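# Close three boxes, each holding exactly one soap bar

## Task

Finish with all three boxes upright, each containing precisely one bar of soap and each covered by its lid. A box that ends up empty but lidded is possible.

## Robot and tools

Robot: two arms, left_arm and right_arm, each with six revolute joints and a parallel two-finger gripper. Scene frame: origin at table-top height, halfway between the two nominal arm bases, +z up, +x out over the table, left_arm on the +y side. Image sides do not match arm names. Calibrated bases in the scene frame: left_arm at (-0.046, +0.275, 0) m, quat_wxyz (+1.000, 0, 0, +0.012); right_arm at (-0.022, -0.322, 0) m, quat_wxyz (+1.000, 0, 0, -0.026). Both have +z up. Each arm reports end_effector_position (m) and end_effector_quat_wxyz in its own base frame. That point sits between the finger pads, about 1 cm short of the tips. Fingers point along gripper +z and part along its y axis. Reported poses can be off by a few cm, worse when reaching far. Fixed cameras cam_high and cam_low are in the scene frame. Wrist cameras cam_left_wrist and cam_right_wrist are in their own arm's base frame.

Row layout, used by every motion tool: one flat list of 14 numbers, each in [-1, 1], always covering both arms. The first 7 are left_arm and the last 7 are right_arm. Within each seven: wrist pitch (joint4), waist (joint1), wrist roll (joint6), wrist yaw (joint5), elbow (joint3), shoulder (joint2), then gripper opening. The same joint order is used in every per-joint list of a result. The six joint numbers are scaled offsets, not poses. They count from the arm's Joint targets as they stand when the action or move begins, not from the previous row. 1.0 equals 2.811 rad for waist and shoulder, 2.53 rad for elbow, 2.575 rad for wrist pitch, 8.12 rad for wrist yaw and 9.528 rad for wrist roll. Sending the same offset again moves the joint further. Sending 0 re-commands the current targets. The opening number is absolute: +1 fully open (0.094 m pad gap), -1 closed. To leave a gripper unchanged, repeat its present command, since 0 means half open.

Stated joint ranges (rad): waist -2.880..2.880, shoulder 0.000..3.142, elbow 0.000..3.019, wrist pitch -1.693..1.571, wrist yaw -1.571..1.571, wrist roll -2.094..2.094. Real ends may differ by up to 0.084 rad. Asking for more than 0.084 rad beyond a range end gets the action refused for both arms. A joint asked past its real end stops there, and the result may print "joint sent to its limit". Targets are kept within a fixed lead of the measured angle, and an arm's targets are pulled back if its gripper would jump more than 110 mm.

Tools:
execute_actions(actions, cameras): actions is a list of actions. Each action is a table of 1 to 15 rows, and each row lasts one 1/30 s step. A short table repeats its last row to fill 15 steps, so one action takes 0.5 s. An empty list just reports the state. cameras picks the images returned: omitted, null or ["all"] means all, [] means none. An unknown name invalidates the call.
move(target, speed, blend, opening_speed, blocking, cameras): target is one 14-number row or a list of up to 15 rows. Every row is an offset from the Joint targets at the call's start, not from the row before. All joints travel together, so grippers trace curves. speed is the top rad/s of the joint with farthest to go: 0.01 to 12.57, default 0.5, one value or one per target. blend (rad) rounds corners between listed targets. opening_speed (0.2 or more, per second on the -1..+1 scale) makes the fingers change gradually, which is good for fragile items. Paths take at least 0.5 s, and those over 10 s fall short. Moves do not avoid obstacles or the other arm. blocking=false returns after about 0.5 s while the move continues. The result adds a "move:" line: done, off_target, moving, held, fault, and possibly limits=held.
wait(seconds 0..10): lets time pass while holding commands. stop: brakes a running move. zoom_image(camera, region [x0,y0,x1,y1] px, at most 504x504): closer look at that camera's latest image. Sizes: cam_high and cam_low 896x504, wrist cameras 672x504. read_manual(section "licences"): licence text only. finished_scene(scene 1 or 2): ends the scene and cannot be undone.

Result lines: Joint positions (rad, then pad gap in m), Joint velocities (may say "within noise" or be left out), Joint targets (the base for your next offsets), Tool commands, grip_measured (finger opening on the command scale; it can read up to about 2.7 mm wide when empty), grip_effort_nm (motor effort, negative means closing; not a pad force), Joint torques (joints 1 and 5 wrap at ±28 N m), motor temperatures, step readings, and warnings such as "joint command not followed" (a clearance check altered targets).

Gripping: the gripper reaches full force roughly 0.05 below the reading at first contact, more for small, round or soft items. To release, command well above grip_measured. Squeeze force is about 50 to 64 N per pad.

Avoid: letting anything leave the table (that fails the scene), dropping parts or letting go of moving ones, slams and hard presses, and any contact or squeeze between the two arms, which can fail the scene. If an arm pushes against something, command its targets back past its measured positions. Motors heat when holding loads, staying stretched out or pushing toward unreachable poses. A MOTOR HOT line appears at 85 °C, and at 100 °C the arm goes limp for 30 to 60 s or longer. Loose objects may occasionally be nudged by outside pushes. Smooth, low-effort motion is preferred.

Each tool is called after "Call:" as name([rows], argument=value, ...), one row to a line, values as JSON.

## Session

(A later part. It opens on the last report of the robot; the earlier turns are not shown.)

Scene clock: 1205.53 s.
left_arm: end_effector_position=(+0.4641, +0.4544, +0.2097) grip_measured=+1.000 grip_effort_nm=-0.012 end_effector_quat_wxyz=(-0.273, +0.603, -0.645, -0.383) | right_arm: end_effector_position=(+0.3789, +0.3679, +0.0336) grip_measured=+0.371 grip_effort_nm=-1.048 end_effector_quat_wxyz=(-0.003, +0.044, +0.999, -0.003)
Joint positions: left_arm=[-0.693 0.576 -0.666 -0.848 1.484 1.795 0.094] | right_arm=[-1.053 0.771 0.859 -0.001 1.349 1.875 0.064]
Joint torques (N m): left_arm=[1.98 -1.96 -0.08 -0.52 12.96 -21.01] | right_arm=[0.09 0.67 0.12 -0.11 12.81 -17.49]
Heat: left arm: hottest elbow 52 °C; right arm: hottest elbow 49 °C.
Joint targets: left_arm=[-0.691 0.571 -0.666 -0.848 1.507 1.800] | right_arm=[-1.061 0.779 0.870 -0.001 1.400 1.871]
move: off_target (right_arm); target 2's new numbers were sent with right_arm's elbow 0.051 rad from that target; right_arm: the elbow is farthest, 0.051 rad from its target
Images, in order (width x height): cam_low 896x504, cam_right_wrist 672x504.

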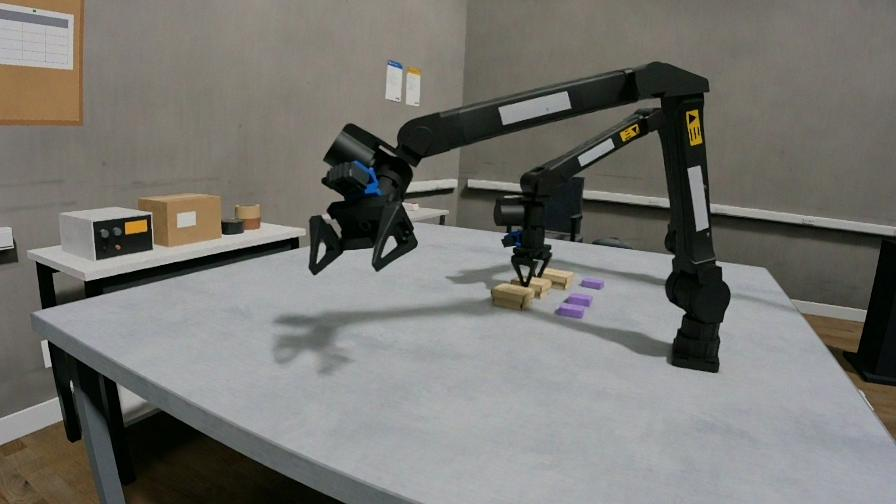

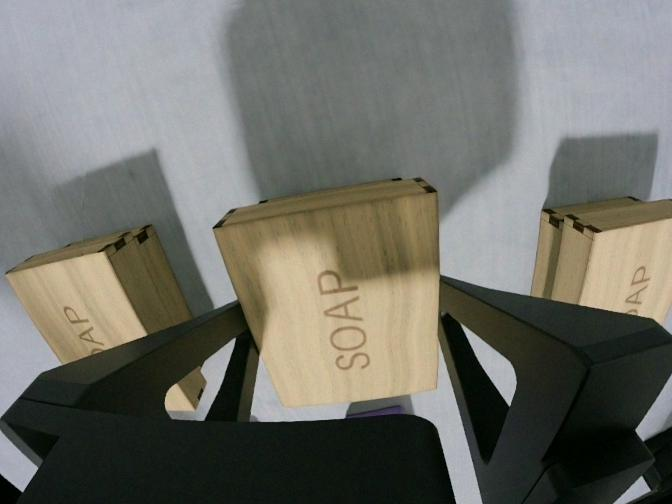

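Call:
move(target=[0,0,0,0,0,0,1,-0.015,0,0,0,0.0071,-0.0074,0.25], speed=0.06, cameras=["cam_right_wrist","cam_low"])

Call:
zoom_image(camera="cam_right_wrist", region=[200, 150, 450, 250])

Call:
zoom_image(camera="cam_low", region=[490, 230, 590, 310])

Scene clock: 1221.13 s.
left_arm: end_effector_position=(+0.4641, +0.4544, +0.2097) grip_measured=+1.000 grip_effort_nm=-0.007 end_effector_quat_wxyz=(-0.273, +0.603, -0.645, -0.383) | right_arm: end_effector_position=(+0.3778, +0.3668, +0.0447) grip_measured=+0.369 grip_effort_nm=-1.082 end_effector_quat_wxyz=(-0.007, +0.044, +0.999, -0.007)
Joint positions: left_arm=[-0.693 0.576 -0.666 -0.848 1.484 1.795 0.094] | right_arm=[-1.091 0.771 0.859 -0.001 1.364 1.864 0.064]
Joint torques (N m): left_arm=[1.99 -1.96 -0.08 -0.53 12.96 -21.01] | right_arm=[0.09 0.73 0.12 -0.11 13.11 -18.14]
Heat: left arm: hottest elbow 52 °C; right arm: hottest elbow 51 °C.
Joint targets: left_arm=[-0.691 0.571 -0.666 -0.848 1.507 1.800] | right_arm=[-1.099 0.779 0.870 -0.001 1.418 1.850]
move: off_target (right_arm); right_arm: the elbow is farthest, 0.054 rad from its target
Images, in order (width x height): cam_low 896x504, cam_right_wrist 672x504.

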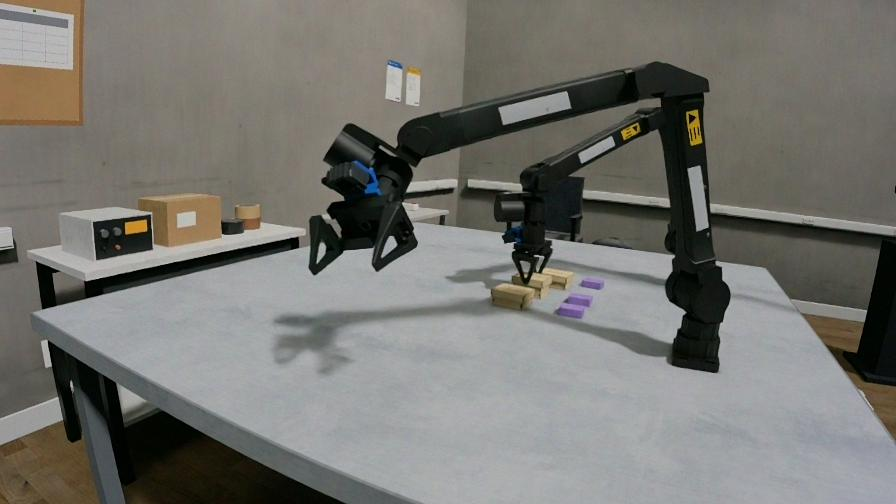

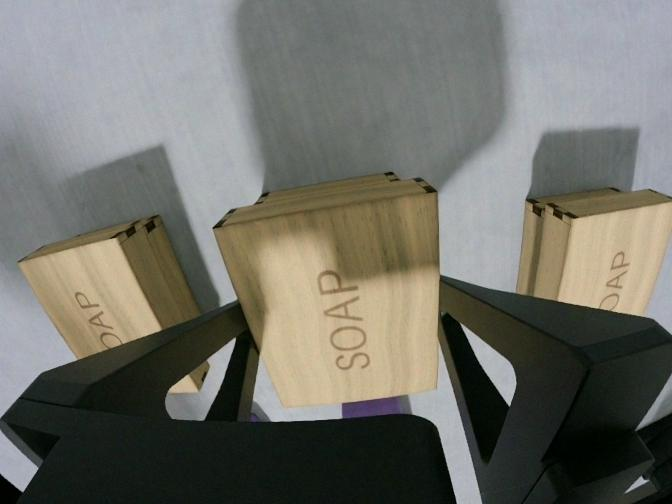

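Scaled by 2.016 (camera's finer frame: 960x720).

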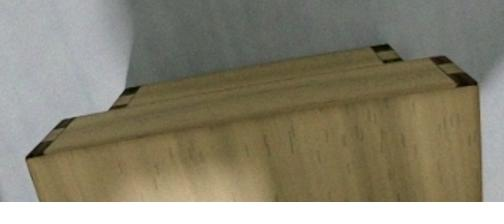

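Scaled by 5.040 (camera's finer frame: 1280x720).

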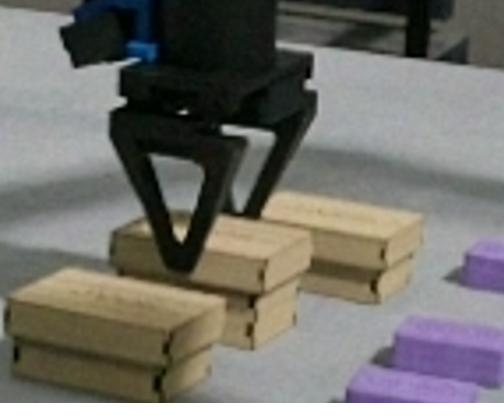

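Call:
move(target=[0,0,0,0,0,0,1,-0.0006,0,0,0,0.0014,-0.0036,0.25], speed=0.06, cameras=["cam_right_wrist","cam_low"])

Call:
zoom_image(camera="cam_right_wrist", region=[200, 150, 450, 250])

Call:
zoom_image(camera="cam_low", region=[490, 230, 590, 310])

Scene clock: 1237.17 s.
left_arm: end_effector_position=(+0.4641, +0.4544, +0.2097) grip_measured=+1.000 grip_effort_nm=-0.012 end_effector_quat_wxyz=(-0.273, +0.603, -0.645, -0.383) | right_arm: end_effector_position=(+0.3781, +0.3671, +0.0493) grip_measured=+0.369 grip_effort_nm=-1.077 end_effector_quat_wxyz=(-0.005, +0.044, +0.999, -0.004)
Joint positions: left_arm=[-0.693 0.576 -0.666 -0.848 1.484 1.795 0.094] | right_arm=[-1.093 0.771 0.859 -0.001 1.364 1.855 0.064]
Joint torques (N m): left_arm=[1.98 -1.96 -0.08 -0.53 12.97 -20.95] | right_arm=[0.13 0.73 0.12 -0.11 13.49 -18.2]
Heat: left arm: hottest elbow 52 °C; right arm: hottest elbow 53 °C.
Joint targets: left_arm=[-0.691 0.571 -0.666 -0.848 1.507 1.800] | right_arm=[-1.101 0.779 0.870 -0.001 1.422 1.840]
move: off_target (right_arm); right_arm: the elbow is farthest, 0.057 rad from its target
Images, in order (width x height): cam_low 896x504, cam_right_wrist 672x504.

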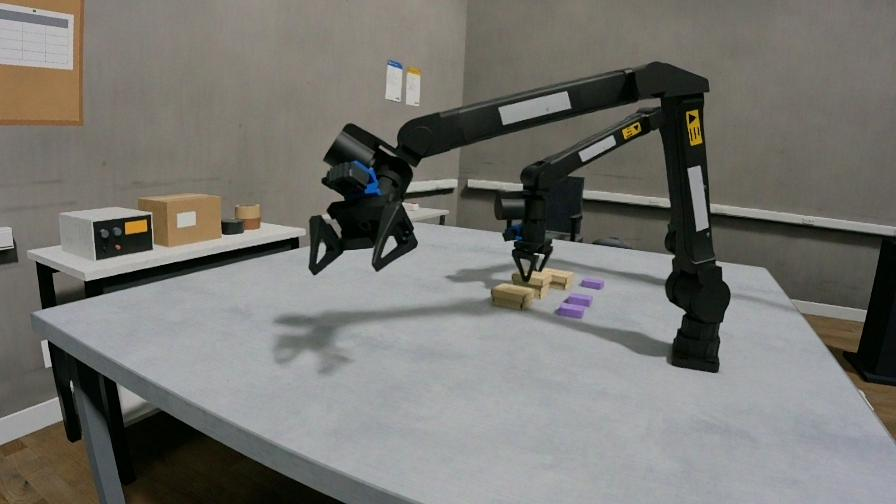

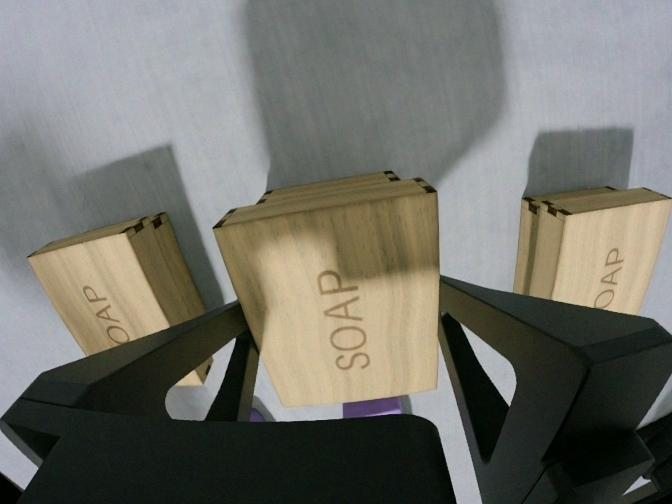

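Scaled by 2.016 (camera's finer frame: 960x720).

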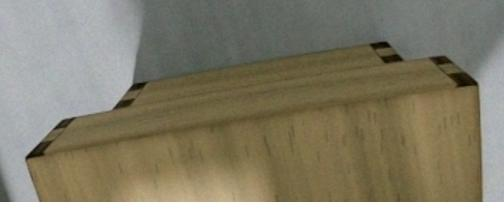

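Scaled by 5.040 (camera's finer frame: 1280x720).

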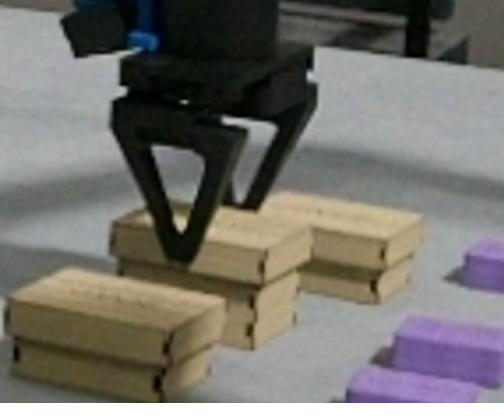

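Call:
move(target=[0,0,0,0,0,0,1,-0.0553,0,0,0,0.0291,-0.0242,0.25], speed=0.2, cameras=["cam_right_wrist","cam_low","cam_high"])

Call:
zoom_image(camera="cam_right_wrist", region=[200, 120, 450, 220])

Call:
zoom_image(camera="cam_high", region=[350, 190, 440, 290])

Scene clock: 1259.40 s.
left_arm: end_effector_position=(+0.4641, +0.4544, +0.2097) grip_measured=+1.000 grip_effort_nm=-0.012 end_effector_quat_wxyz=(-0.273, +0.603, -0.645, -0.383) | right_arm: end_effector_position=(+0.3772, +0.3662, +0.1121) grip_measured=+0.369 grip_effort_nm=-1.077 end_effector_quat_wxyz=(-0.003, +0.044, +0.999, -0.002)
Joint positions: left_arm=[-0.693 0.576 -0.666 -0.848 1.484 1.795 0.094] | right_arm=[-1.235 0.771 0.859 -0.001 1.439 1.783 0.064]
Joint torques (N m): left_arm=[1.98 -1.9 -0.08 -0.52 12.97 -21.01] | right_arm=[0.13 0.73 0.11 -0.11 13.93 -17.14]
Motor temperatures (°C): left_arm=[27 29 29 29 52 41 29] | right_arm=[30 33 28 30 54 38 32]
Heat: left arm: hottest elbow 52 °C; right arm: hottest elbow 54 °C.
Joint targets: left_arm=[-0.691 0.571 -0.666 -0.848 1.507 1.800] | right_arm=[-1.243 0.779 0.870 -0.001 1.495 1.772]
move: off_target (right_arm); right_arm: the elbow is farthest, 0.056 rad from its target
Images, in order (width x height): cam_high 896x504, cam_low 896x504, cam_right_wrist 672x504.

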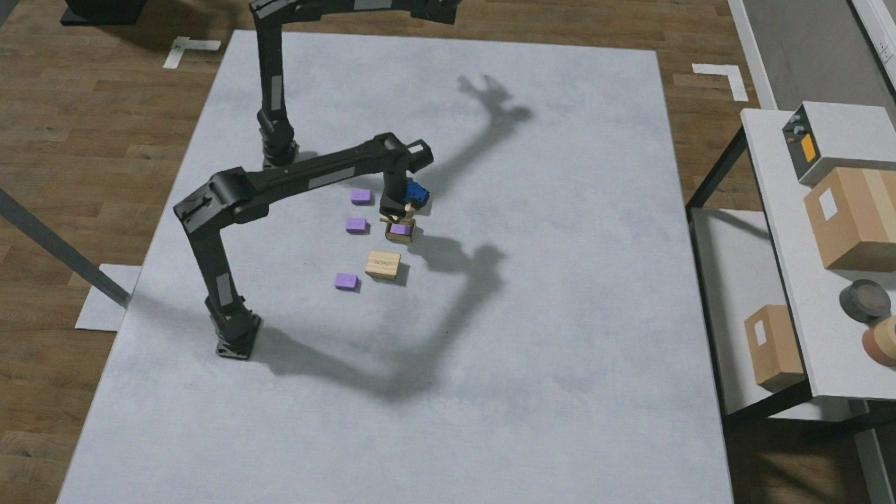

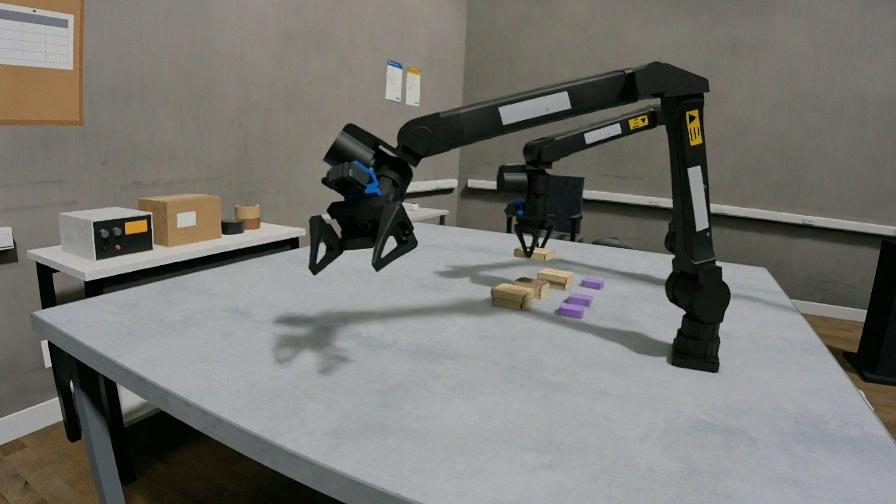

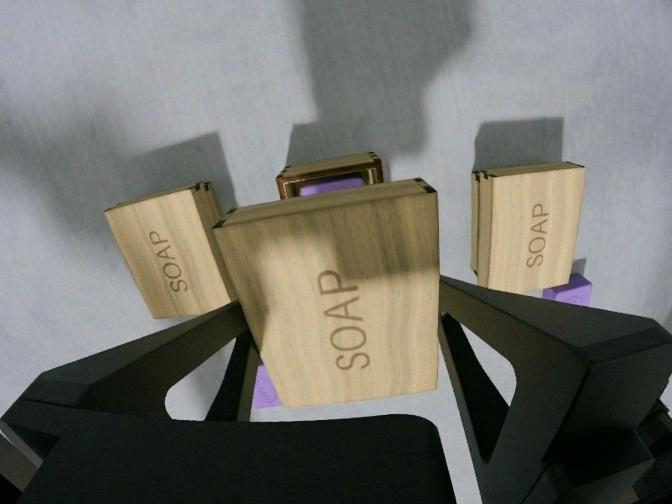

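Scaled by 2.016 (camera's finer frame: 960x720).

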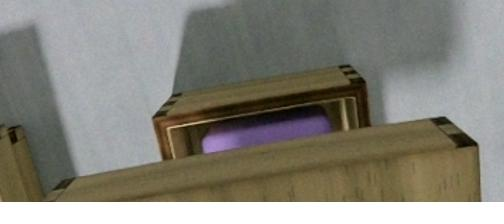

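Scaled by 5.040 (camera's finer frame: 1280x720).

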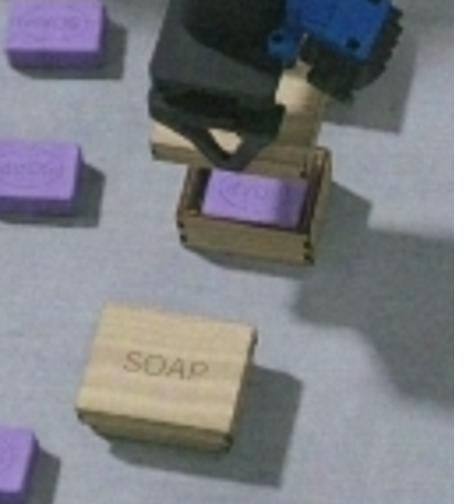

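Call:
move(target=[0,0,0,0,0,0,1,0.0472,0,0,0,-0.0494,0.0295,0.25], speed=0.2, cameras=["cam_right_wrist","cam_low"])

Call:
zoom_image(camera="cam_right_wrist", region=[200, 150, 450, 250])

Call:
zoom_image(camera="cam_low", region=[490, 230, 590, 310])

Scene clock: 1277.60 s.
left_arm: end_effector_position=(+0.4641, +0.4544, +0.2097) grip_measured=+1.000 grip_effort_nm=-0.017 end_effector_quat_wxyz=(-0.273, +0.603, -0.645, -0.383) | right_arm: end_effector_position=(+0.3768, +0.3658, +0.0616) grip_measured=+0.369 grip_effort_nm=-1.077 end_effector_quat_wxyz=(-0.007, +0.044, +0.999, -0.007)
Joint positions: left_arm=[-0.693 0.576 -0.666 -0.848 1.484 1.795 0.094] | right_arm=[-1.13 0.771 0.86 -0.001 1.379 1.84 0.064]
Joint torques (N m): left_arm=[1.99 -1.96 -0.08 -0.52 12.96 -20.95] | right_arm=[0.66 0.73 0.12 -0.11 8.06 -15.85]
Heat: left arm: hottest elbow 53 °C; right arm: hottest elbow 52 °C.
Joint targets: left_arm=[-0.691 0.571 -0.666 -0.848 1.507 1.800] | right_arm=[-1.121 0.779 0.871 -0.001 1.370 1.854]
move: done
Images, in order (width x height): cam_low 896x504, cam_right_wrist 672x504.

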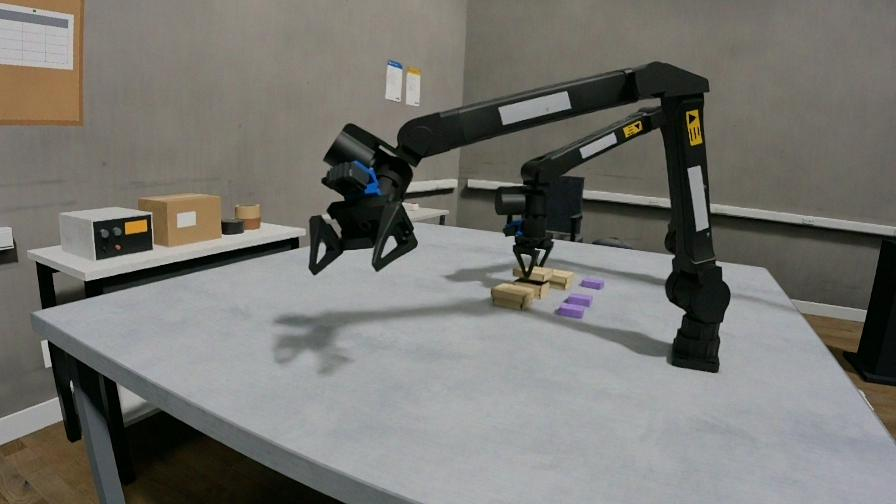

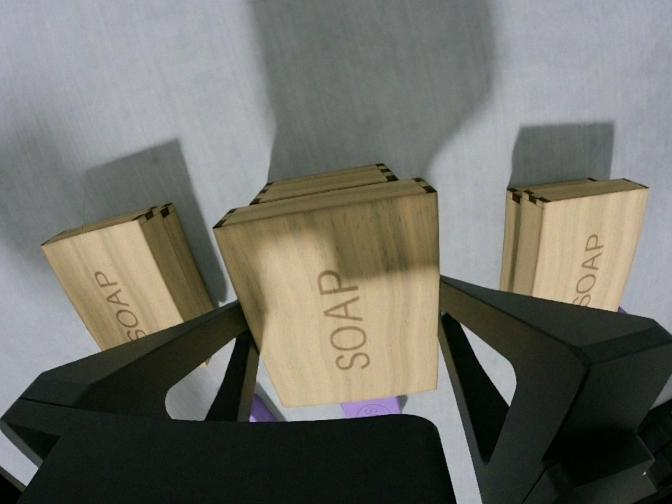

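Scaled by 2.016 (camera's finer frame: 960x720).

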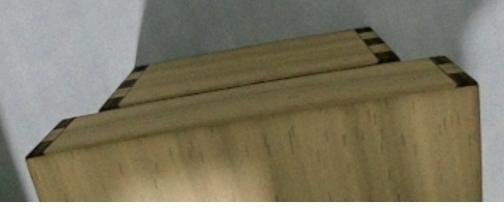

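Scaled by 5.040 (camera's finer frame: 1280x720).

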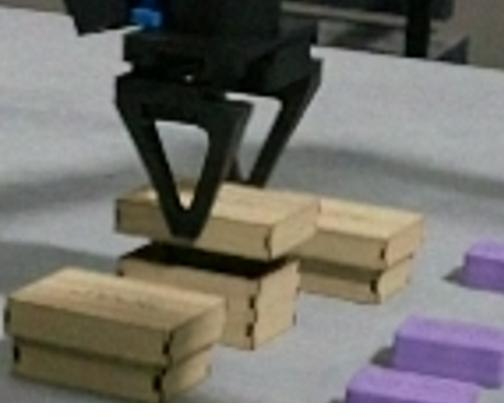

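Call:
move(target=[0,0,0,0,0,0,1,0.0132,0,0,0,-0.0055,0.005,0.25], speed=0.06, cameras=["cam_right_wrist","cam_low"])

Call:
zoom_image(camera="cam_right_wrist", region=[200, 150, 450, 250])

Call:
zoom_image(camera="cam_low", region=[490, 230, 590, 310])

Scene clock: 1292.10 s.
left_arm: end_effector_position=(+0.4641, +0.4544, +0.2097) grip_measured=+1.000 grip_effort_nm=-0.012 end_effector_quat_wxyz=(-0.273, +0.603, -0.645, -0.383) | right_arm: end_effector_position=(+0.3801, +0.3690, +0.0580) grip_measured=+0.369 grip_effort_nm=-1.082 end_effector_quat_wxyz=(+0.001, +0.044, +0.999, +0.001)
Joint positions: left_arm=[-0.693 0.576 -0.666 -0.848 1.484 1.795 0.094] | right_arm=[-1.096 0.771 0.86 -0.001 1.37 1.842 0.064]
Joint torques (N m): left_arm=[1.96 -2.02 -0.08 -0.52 12.96 -21.01] | right_arm=[0.58 0.67 0.12 -0.11 7.57 -14.8]
Motor temperatures (°C): left_arm=[27 29 29 29 53 41 29] | right_arm=[30 33 28 30 49 37 32]
Heat: left arm: hottest elbow 53 °C; right arm: hottest elbow 49 °C.
Joint targets: left_arm=[-0.691 0.571 -0.666 -0.848 1.507 1.800] | right_arm=[-1.088 0.779 0.871 -0.001 1.356 1.869]
move: done
Images, in order (width x height): cam_low 896x504, cam_right_wrist 672x504.

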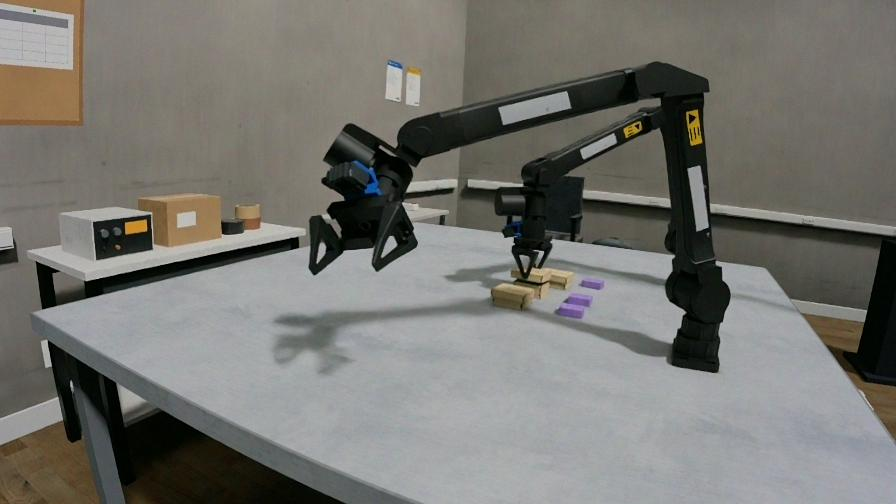

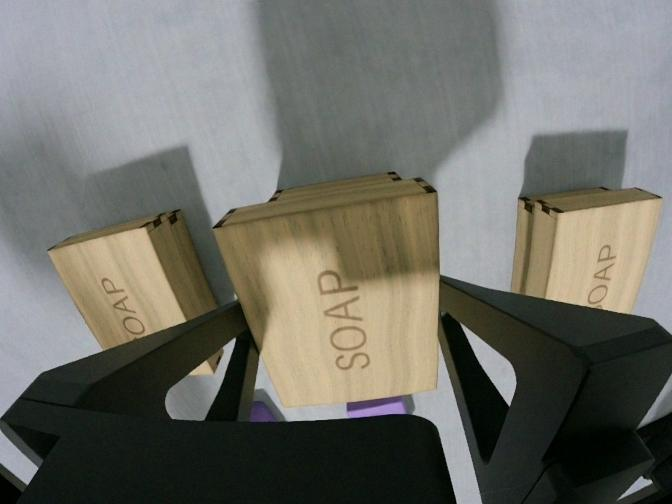

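Scaled by 2.016 (camera's finer frame: 960x720).

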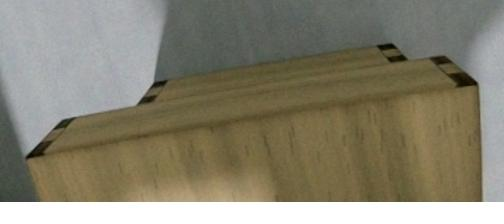

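Scaled by 5.040 (camera's finer frame: 1280x720).

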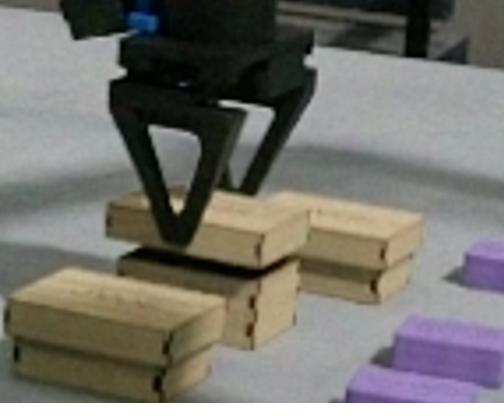

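Call:
move([
  [0,0,0,0,0,0,1,-0.0381,0,0,0,0.0405,-0.0238,0.25],
  [0,0,0,0,0,0,1,-0.0039,0,0,0,0.0015,-0.0019,0.25],
  [0,0,0,0,0,0,1,0.0125,0,0,0,-0.0064,0.006,0.25],
], speed=[0.2,0.15,0.1], cameras=["cam_right_wrist","cam_low"])

Call:
zoom_image(camera="cam_right_wrist", region=[200, 150, 450, 250])

Call:
zoom_image(camera="cam_low", region=[490, 230, 590, 310])

Scene clock: 1336.03 s.
left_arm: end_effector_position=(+0.4641, +0.4544, +0.2097) grip_measured=+1.000 grip_effort_nm=-0.012 end_effector_quat_wxyz=(-0.273, +0.603, -0.645, -0.383) | right_arm: end_effector_position=(+0.3795, +0.3684, +0.0486) grip_measured=+0.369 grip_effort_nm=-1.067 end_effector_quat_wxyz=(-0.001, +0.044, +0.999, +0.000)
Joint positions: left_arm=[-0.693 0.576 -0.666 -0.848 1.484 1.795 0.094] | right_arm=[-1.079 0.771 0.86 -0.001 1.361 1.853 0.064]
Joint torques (N m): left_arm=[1.98 -1.96 -0.08 -0.52 12.97 -21.01] | right_arm=[1.22 0.73 0.11 -0.11 6.95 -14.51]
Heat: left arm: hottest elbow 53 °C; right arm: hottest elbow 47 °C.
Joint targets: left_arm=[-0.691 0.571 -0.666 -0.848 1.507 1.800] | right_arm=[-1.056 0.779 0.871 -0.001 1.340 1.885]
move: done
Images, in order (width x height): cam_low 896x504, cam_right_wrist 672x504.

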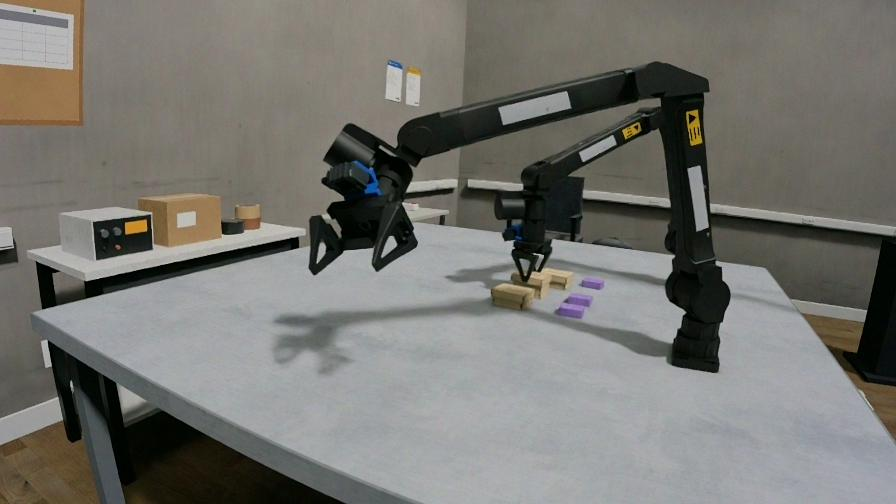

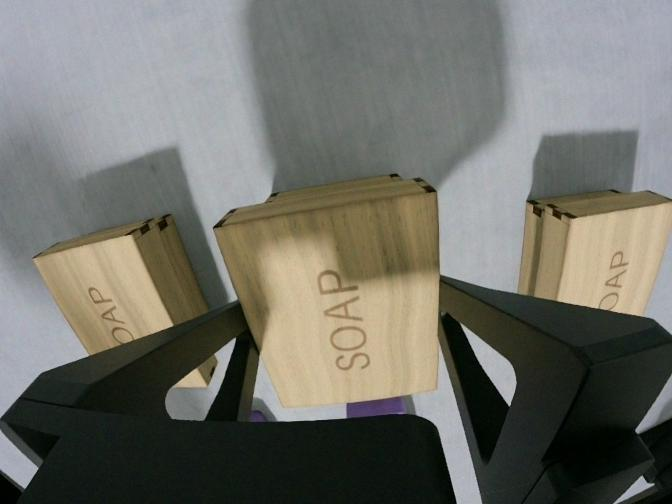

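Scaled by 2.016 (camera's finer frame: 960x720).

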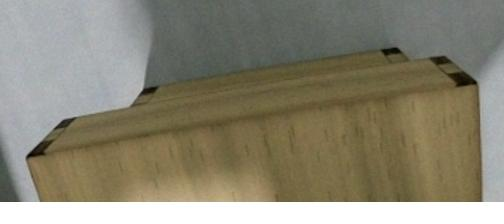

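Scaled by 5.040 (camera's finer frame: 1280x720).

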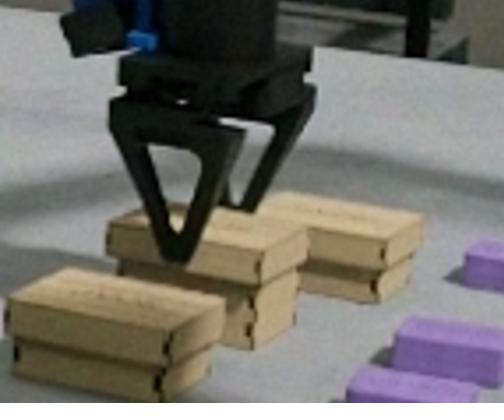

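Call:
move([
  [0,0,0,0,0,0,1,-0.0505,0,0,0,0.0468,-0.0295,0.25],
  [0,0,0,0,0,0,1,-0.0153,0,0,0,0.0073,-0.006,0.25],
], speed=[0.2,0.15], cameras=["cam_right_wrist","cam_low"])

Call:
zoom_image(camera="cam_right_wrist", region=[200, 150, 450, 250])

Call:
zoom_image(camera="cam_low", region=[490, 230, 590, 310])

Scene clock: 1361.47 s.
left_arm: end_effector_position=(+0.4641, +0.4544, +0.2097) grip_measured=+1.000 grip_effort_nm=-0.017 end_effector_quat_wxyz=(-0.273, +0.603, -0.645, -0.383) | right_arm: end_effector_position=(+0.3782, +0.3671, +0.0540) grip_measured=+0.369 grip_effort_nm=-1.082 end_effector_quat_wxyz=(-0.004, +0.044, +0.999, -0.004)
Joint positions: left_arm=[-0.693 0.576 -0.666 -0.848 1.484 1.795 0.094] | right_arm=[-1.104 0.771 0.86 -0.001 1.37 1.849 0.064]
Joint torques (N m): left_arm=[1.99 -2.02 -0.08 -0.52 12.96 -21.01] | right_arm=[0.66 0.73 0.11 -0.11 7.76 -15.44]
Heat: left arm: hottest elbow 53 °C; right arm: hottest elbow 45 °C.
Joint targets: left_arm=[-0.691 0.571 -0.666 -0.848 1.507 1.800] | right_arm=[-1.095 0.779 0.870 -0.001 1.359 1.868]
move: done
Images, in order (width x height): cam_low 896x504, cam_right_wrist 672x504.

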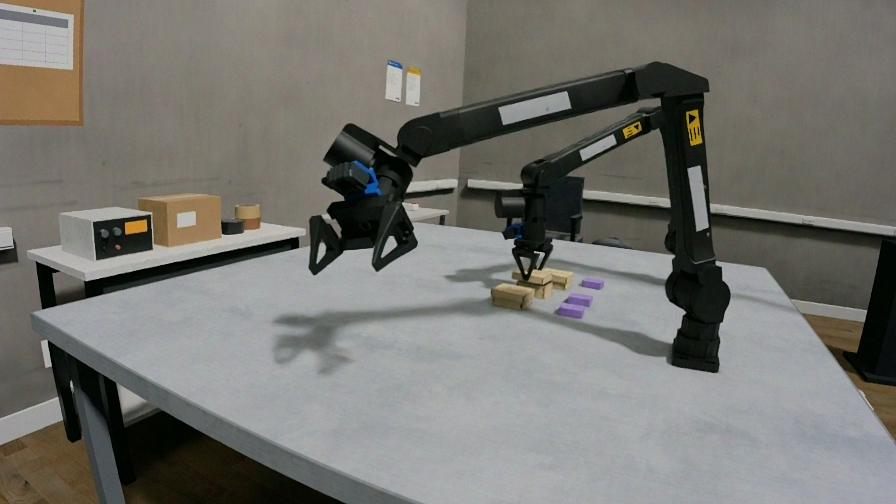

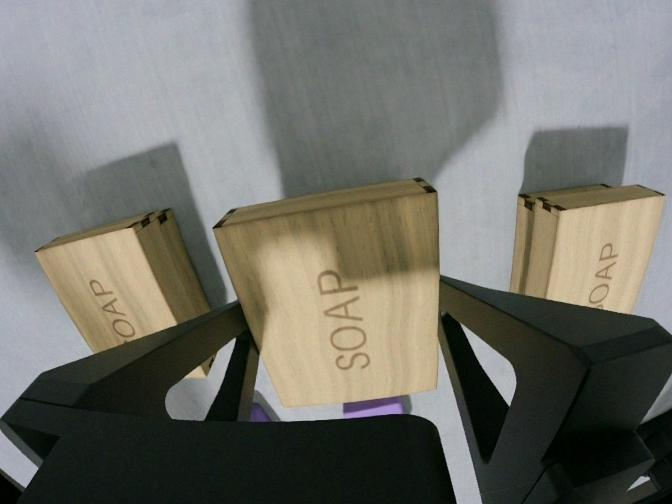

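Scaled by 2.016 (camera's finer frame: 960x720).

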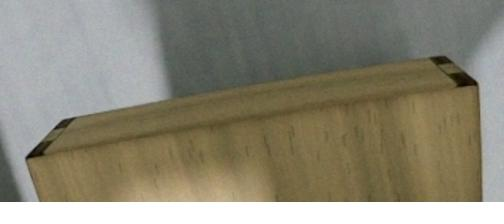

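Scaled by 5.040 (camera's finer frame: 1280x720).

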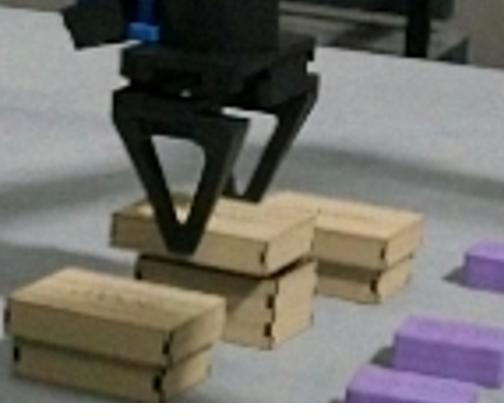

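Call:
move([
  [0,0,0,0,0,0,1,-0.033,0.0046,0.0013,0,0.034,-0.0295,0.25],
  [0,0,0,0,0,0,1,-0.0087,0.0046,0.0013,0,-0.0025,-0.0102,0.25],
], speed=[0.2,0.15], cameras=["cam_right_wrist","cam_low","cam_high"])

Call:
zoom_image(camera="cam_right_wrist", region=[200, 150, 450, 250])

Call:
zoom_image(camera="cam_low", region=[490, 230, 590, 310])

Scene clock: 1384.20 s.
left_arm: end_effector_position=(+0.4641, +0.4544, +0.2097) grip_measured=+1.000 grip_effort_nm=-0.012 end_effector_quat_wxyz=(-0.273, +0.603, -0.645, -0.383) | right_arm: end_effector_position=(+0.3693, +0.3685, +0.0683) grip_measured=+0.369 grip_effort_nm=-1.077 end_effector_quat_wxyz=(-0.003, +0.043, +0.999, -0.003)
Joint positions: left_arm=[-0.693 0.576 -0.666 -0.848 1.484 1.795 0.094] | right_arm=[-1.126 0.785 0.872 -0.001 1.365 1.817 0.064]
Joint torques (N m): left_arm=[1.98 -2.02 -0.08 -0.52 12.97 -21.01] | right_arm=[0.59 0.62 0.11 -0.11 7.79 -15.03]
Heat: left arm: hottest elbow 53 °C; right arm: hottest elbow 45 °C.
Joint targets: left_arm=[-0.691 0.571 -0.666 -0.848 1.507 1.800] | right_arm=[-1.117 0.792 0.883 -0.001 1.352 1.840]
move: done
Images, in order (width x height): cam_high 896x504, cam_low 896x504, cam_right_wrist 672x504.

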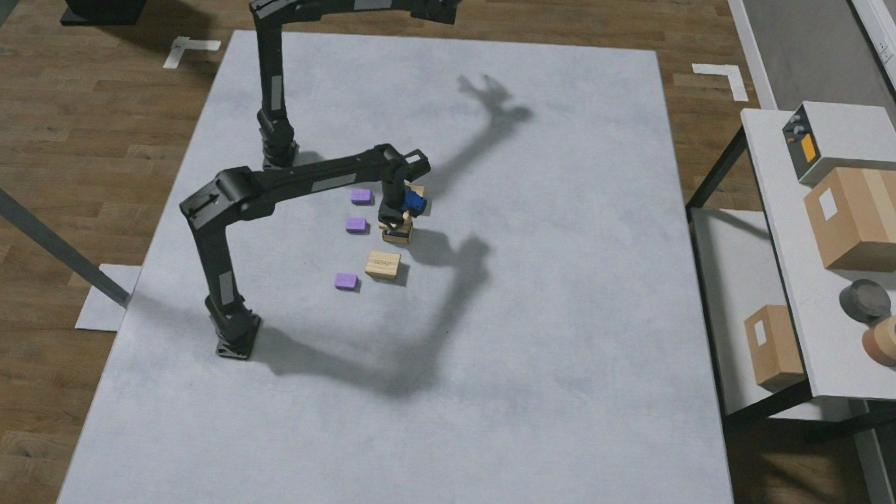

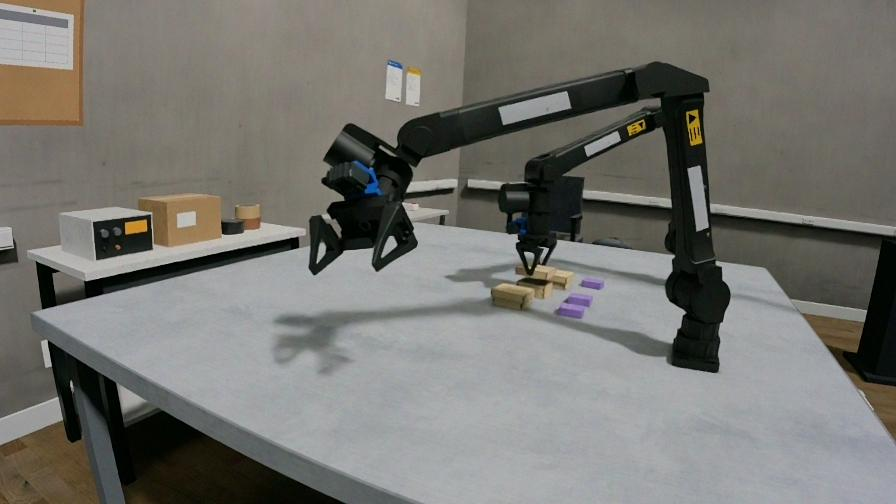

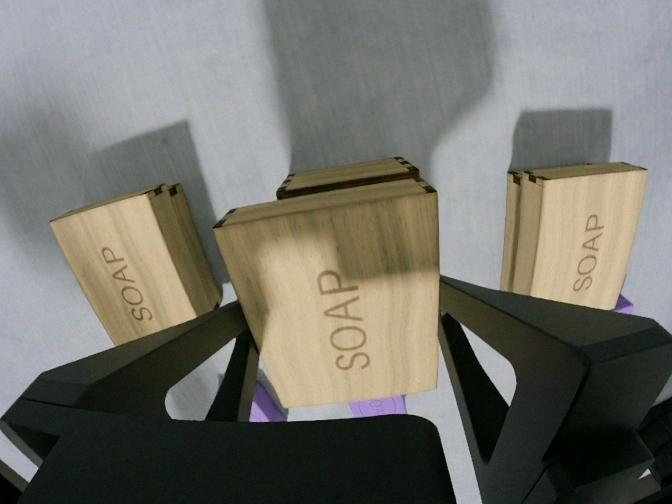

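Scaled by 2.016 (camera's finer frame: 960x720).

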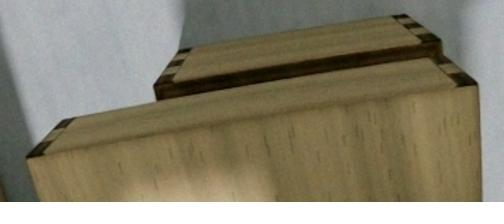

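Scaled by 5.040 (camera's finer frame: 1280x720).

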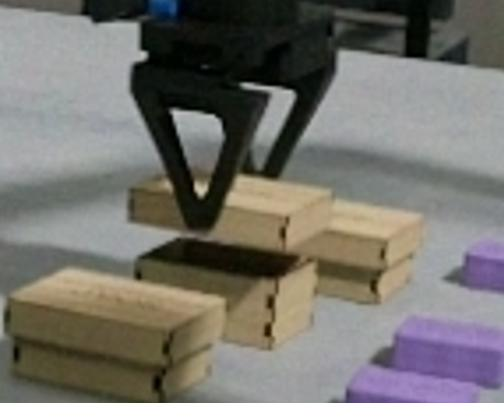

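Call:
move([
  [0,0,0,0,0,0,1,-0.0245,-0.0107,0,0,0.0308,-0.0178,0.25],
  [0,0,0,0,0,0,1,0.0122,-0.0107,0,0,-0.0093,0.0028,0.25],
], speed=[0.2,0.15], cameras=["cam_right_wrist","cam_low"])

Call:
zoom_image(camera="cam_right_wrist", region=[200, 150, 450, 250])

Call:
zoom_image(camera="cam_low", region=[490, 230, 590, 310])

Scene clock: 1413.77 s.
left_arm: end_effector_position=(+0.4641, +0.4544, +0.2097) grip_measured=+1.000 grip_effort_nm=-0.007 end_effector_quat_wxyz=(-0.273, +0.603, -0.645, -0.383) | right_arm: end_effector_position=(+0.3737, +0.3604, +0.0566) grip_measured=+0.369 grip_effort_nm=-1.077 end_effector_quat_wxyz=(-0.003, +0.052, +0.999, -0.002)
Joint positions: left_arm=[-0.693 0.576 -0.666 -0.848 1.484 1.795 0.094] | right_arm=[-1.094 0.768 0.872 -0.001 1.341 1.825 0.064]
Joint torques (N m): left_arm=[1.99 -1.96 -0.08 -0.52 12.96 -21.01] | right_arm=[0.5 -0.56 0.12 -0.11 7.57 -14.92]
Heat: left arm: hottest elbow 53 °C; right arm: hottest elbow 45 °C.
Joint targets: left_arm=[-0.691 0.571 -0.666 -0.848 1.507 1.800] | right_arm=[-1.086 0.762 0.883 -0.001 1.329 1.848]
move: done
Images, in order (width x height): cam_low 896x504, cam_right_wrist 672x504.

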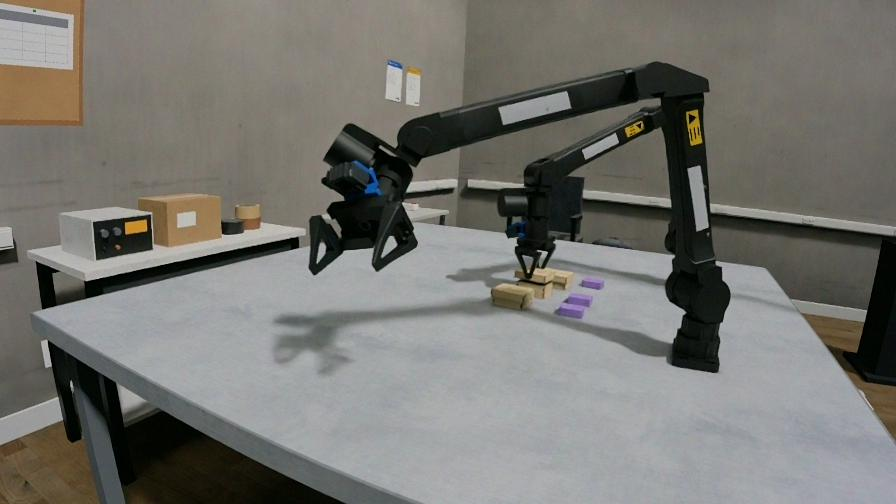

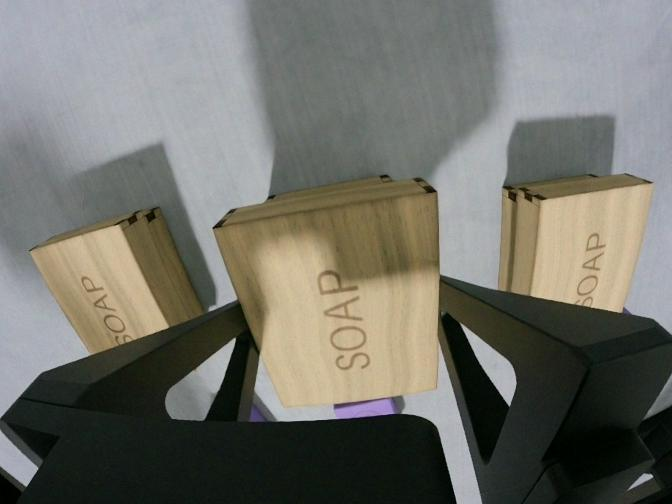

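Scaled by 2.016 (camera's finer frame: 960x720).

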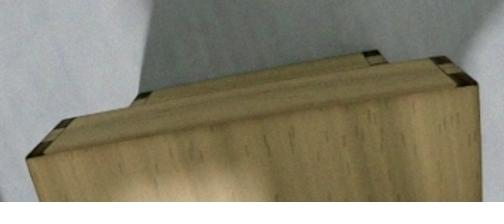

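Scaled by 5.040 (camera's finer frame: 1280x720).

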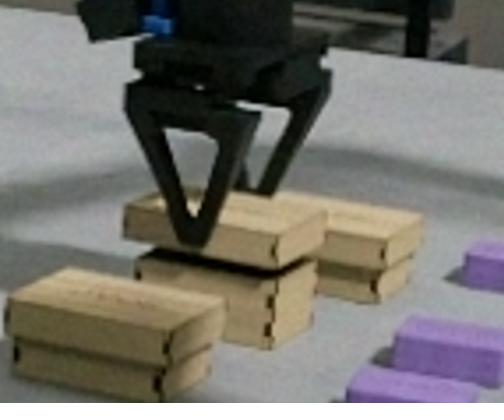

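Call:
move([
  [0,0,0,0,0,0,1,-0.0365,0.0064,-0.0034,0,0.04,-0.0206,0.25],
  [0,0,0,0,0,0,1,-0.0003,0.0064,-0.0034,0,-0.0006,0.0012,0.25],
], speed=[0.2,0.15], cameras=["cam_right_wrist","cam_low"])

Call:
zoom_image(camera="cam_right_wrist", region=[200, 150, 450, 250])

Call:
zoom_image(camera="cam_low", region=[490, 230, 590, 310])

Scene clock: 1446.83 s.
left_arm: end_effector_position=(+0.4641, +0.4544, +0.2097) grip_measured=+1.000 grip_effort_nm=-0.012 end_effector_quat_wxyz=(-0.273, +0.603, -0.645, -0.383) | right_arm: end_effector_position=(+0.3711, +0.3608, +0.0532) grip_measured=+0.369 grip_effort_nm=-1.077 end_effector_quat_wxyz=(-0.006, +0.045, +0.999, -0.005)
Joint positions: left_arm=[-0.693 0.576 -0.666 -0.848 1.484 1.795 0.094] | right_arm=[-1.095 0.772 0.862 -0.001 1.339 1.83 0.064]
Joint torques (N m): left_arm=[1.99 -1.96 -0.09 -0.52 12.97 -21.01] | right_arm=[0.66 0.73 -0.09 -0.11 7.69 -15.09]
Heat: left arm: hottest elbow 53 °C; right arm: hottest elbow 45 °C.
Joint targets: left_arm=[-0.691 0.571 -0.666 -0.848 1.507 1.800] | right_arm=[-1.087 0.780 0.851 -0.001 1.328 1.851]
move: done
Images, in order (width x height): cam_low 896x504, cam_right_wrist 672x504.

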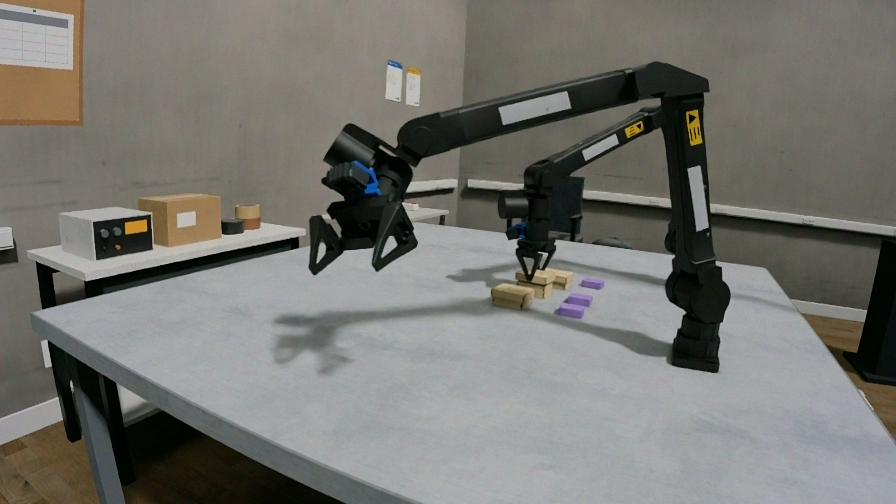

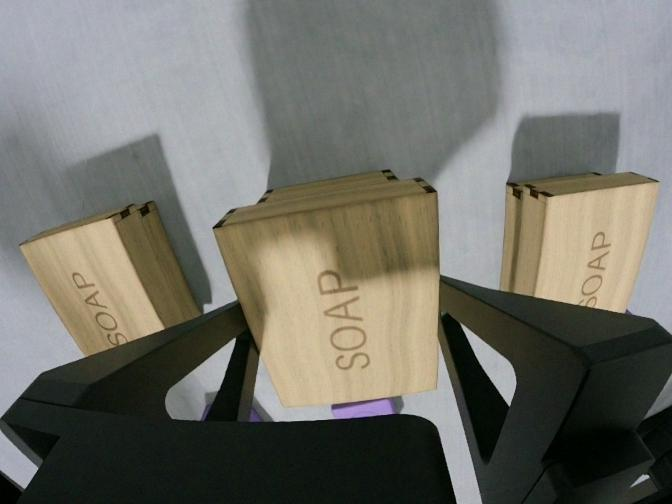

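Scaled by 2.016 (camera's finer frame: 960x720).

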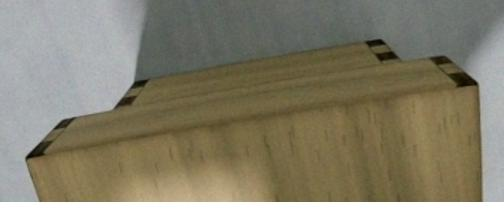

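Scaled by 5.040 (camera's finer frame: 1280x720).

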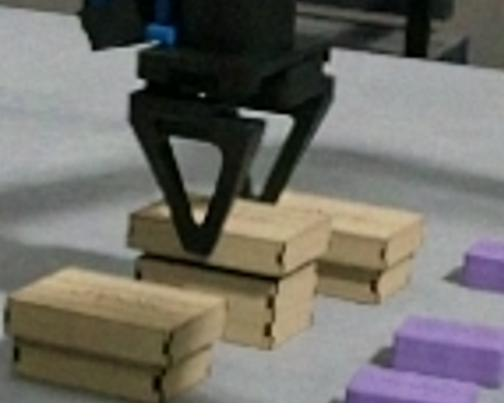

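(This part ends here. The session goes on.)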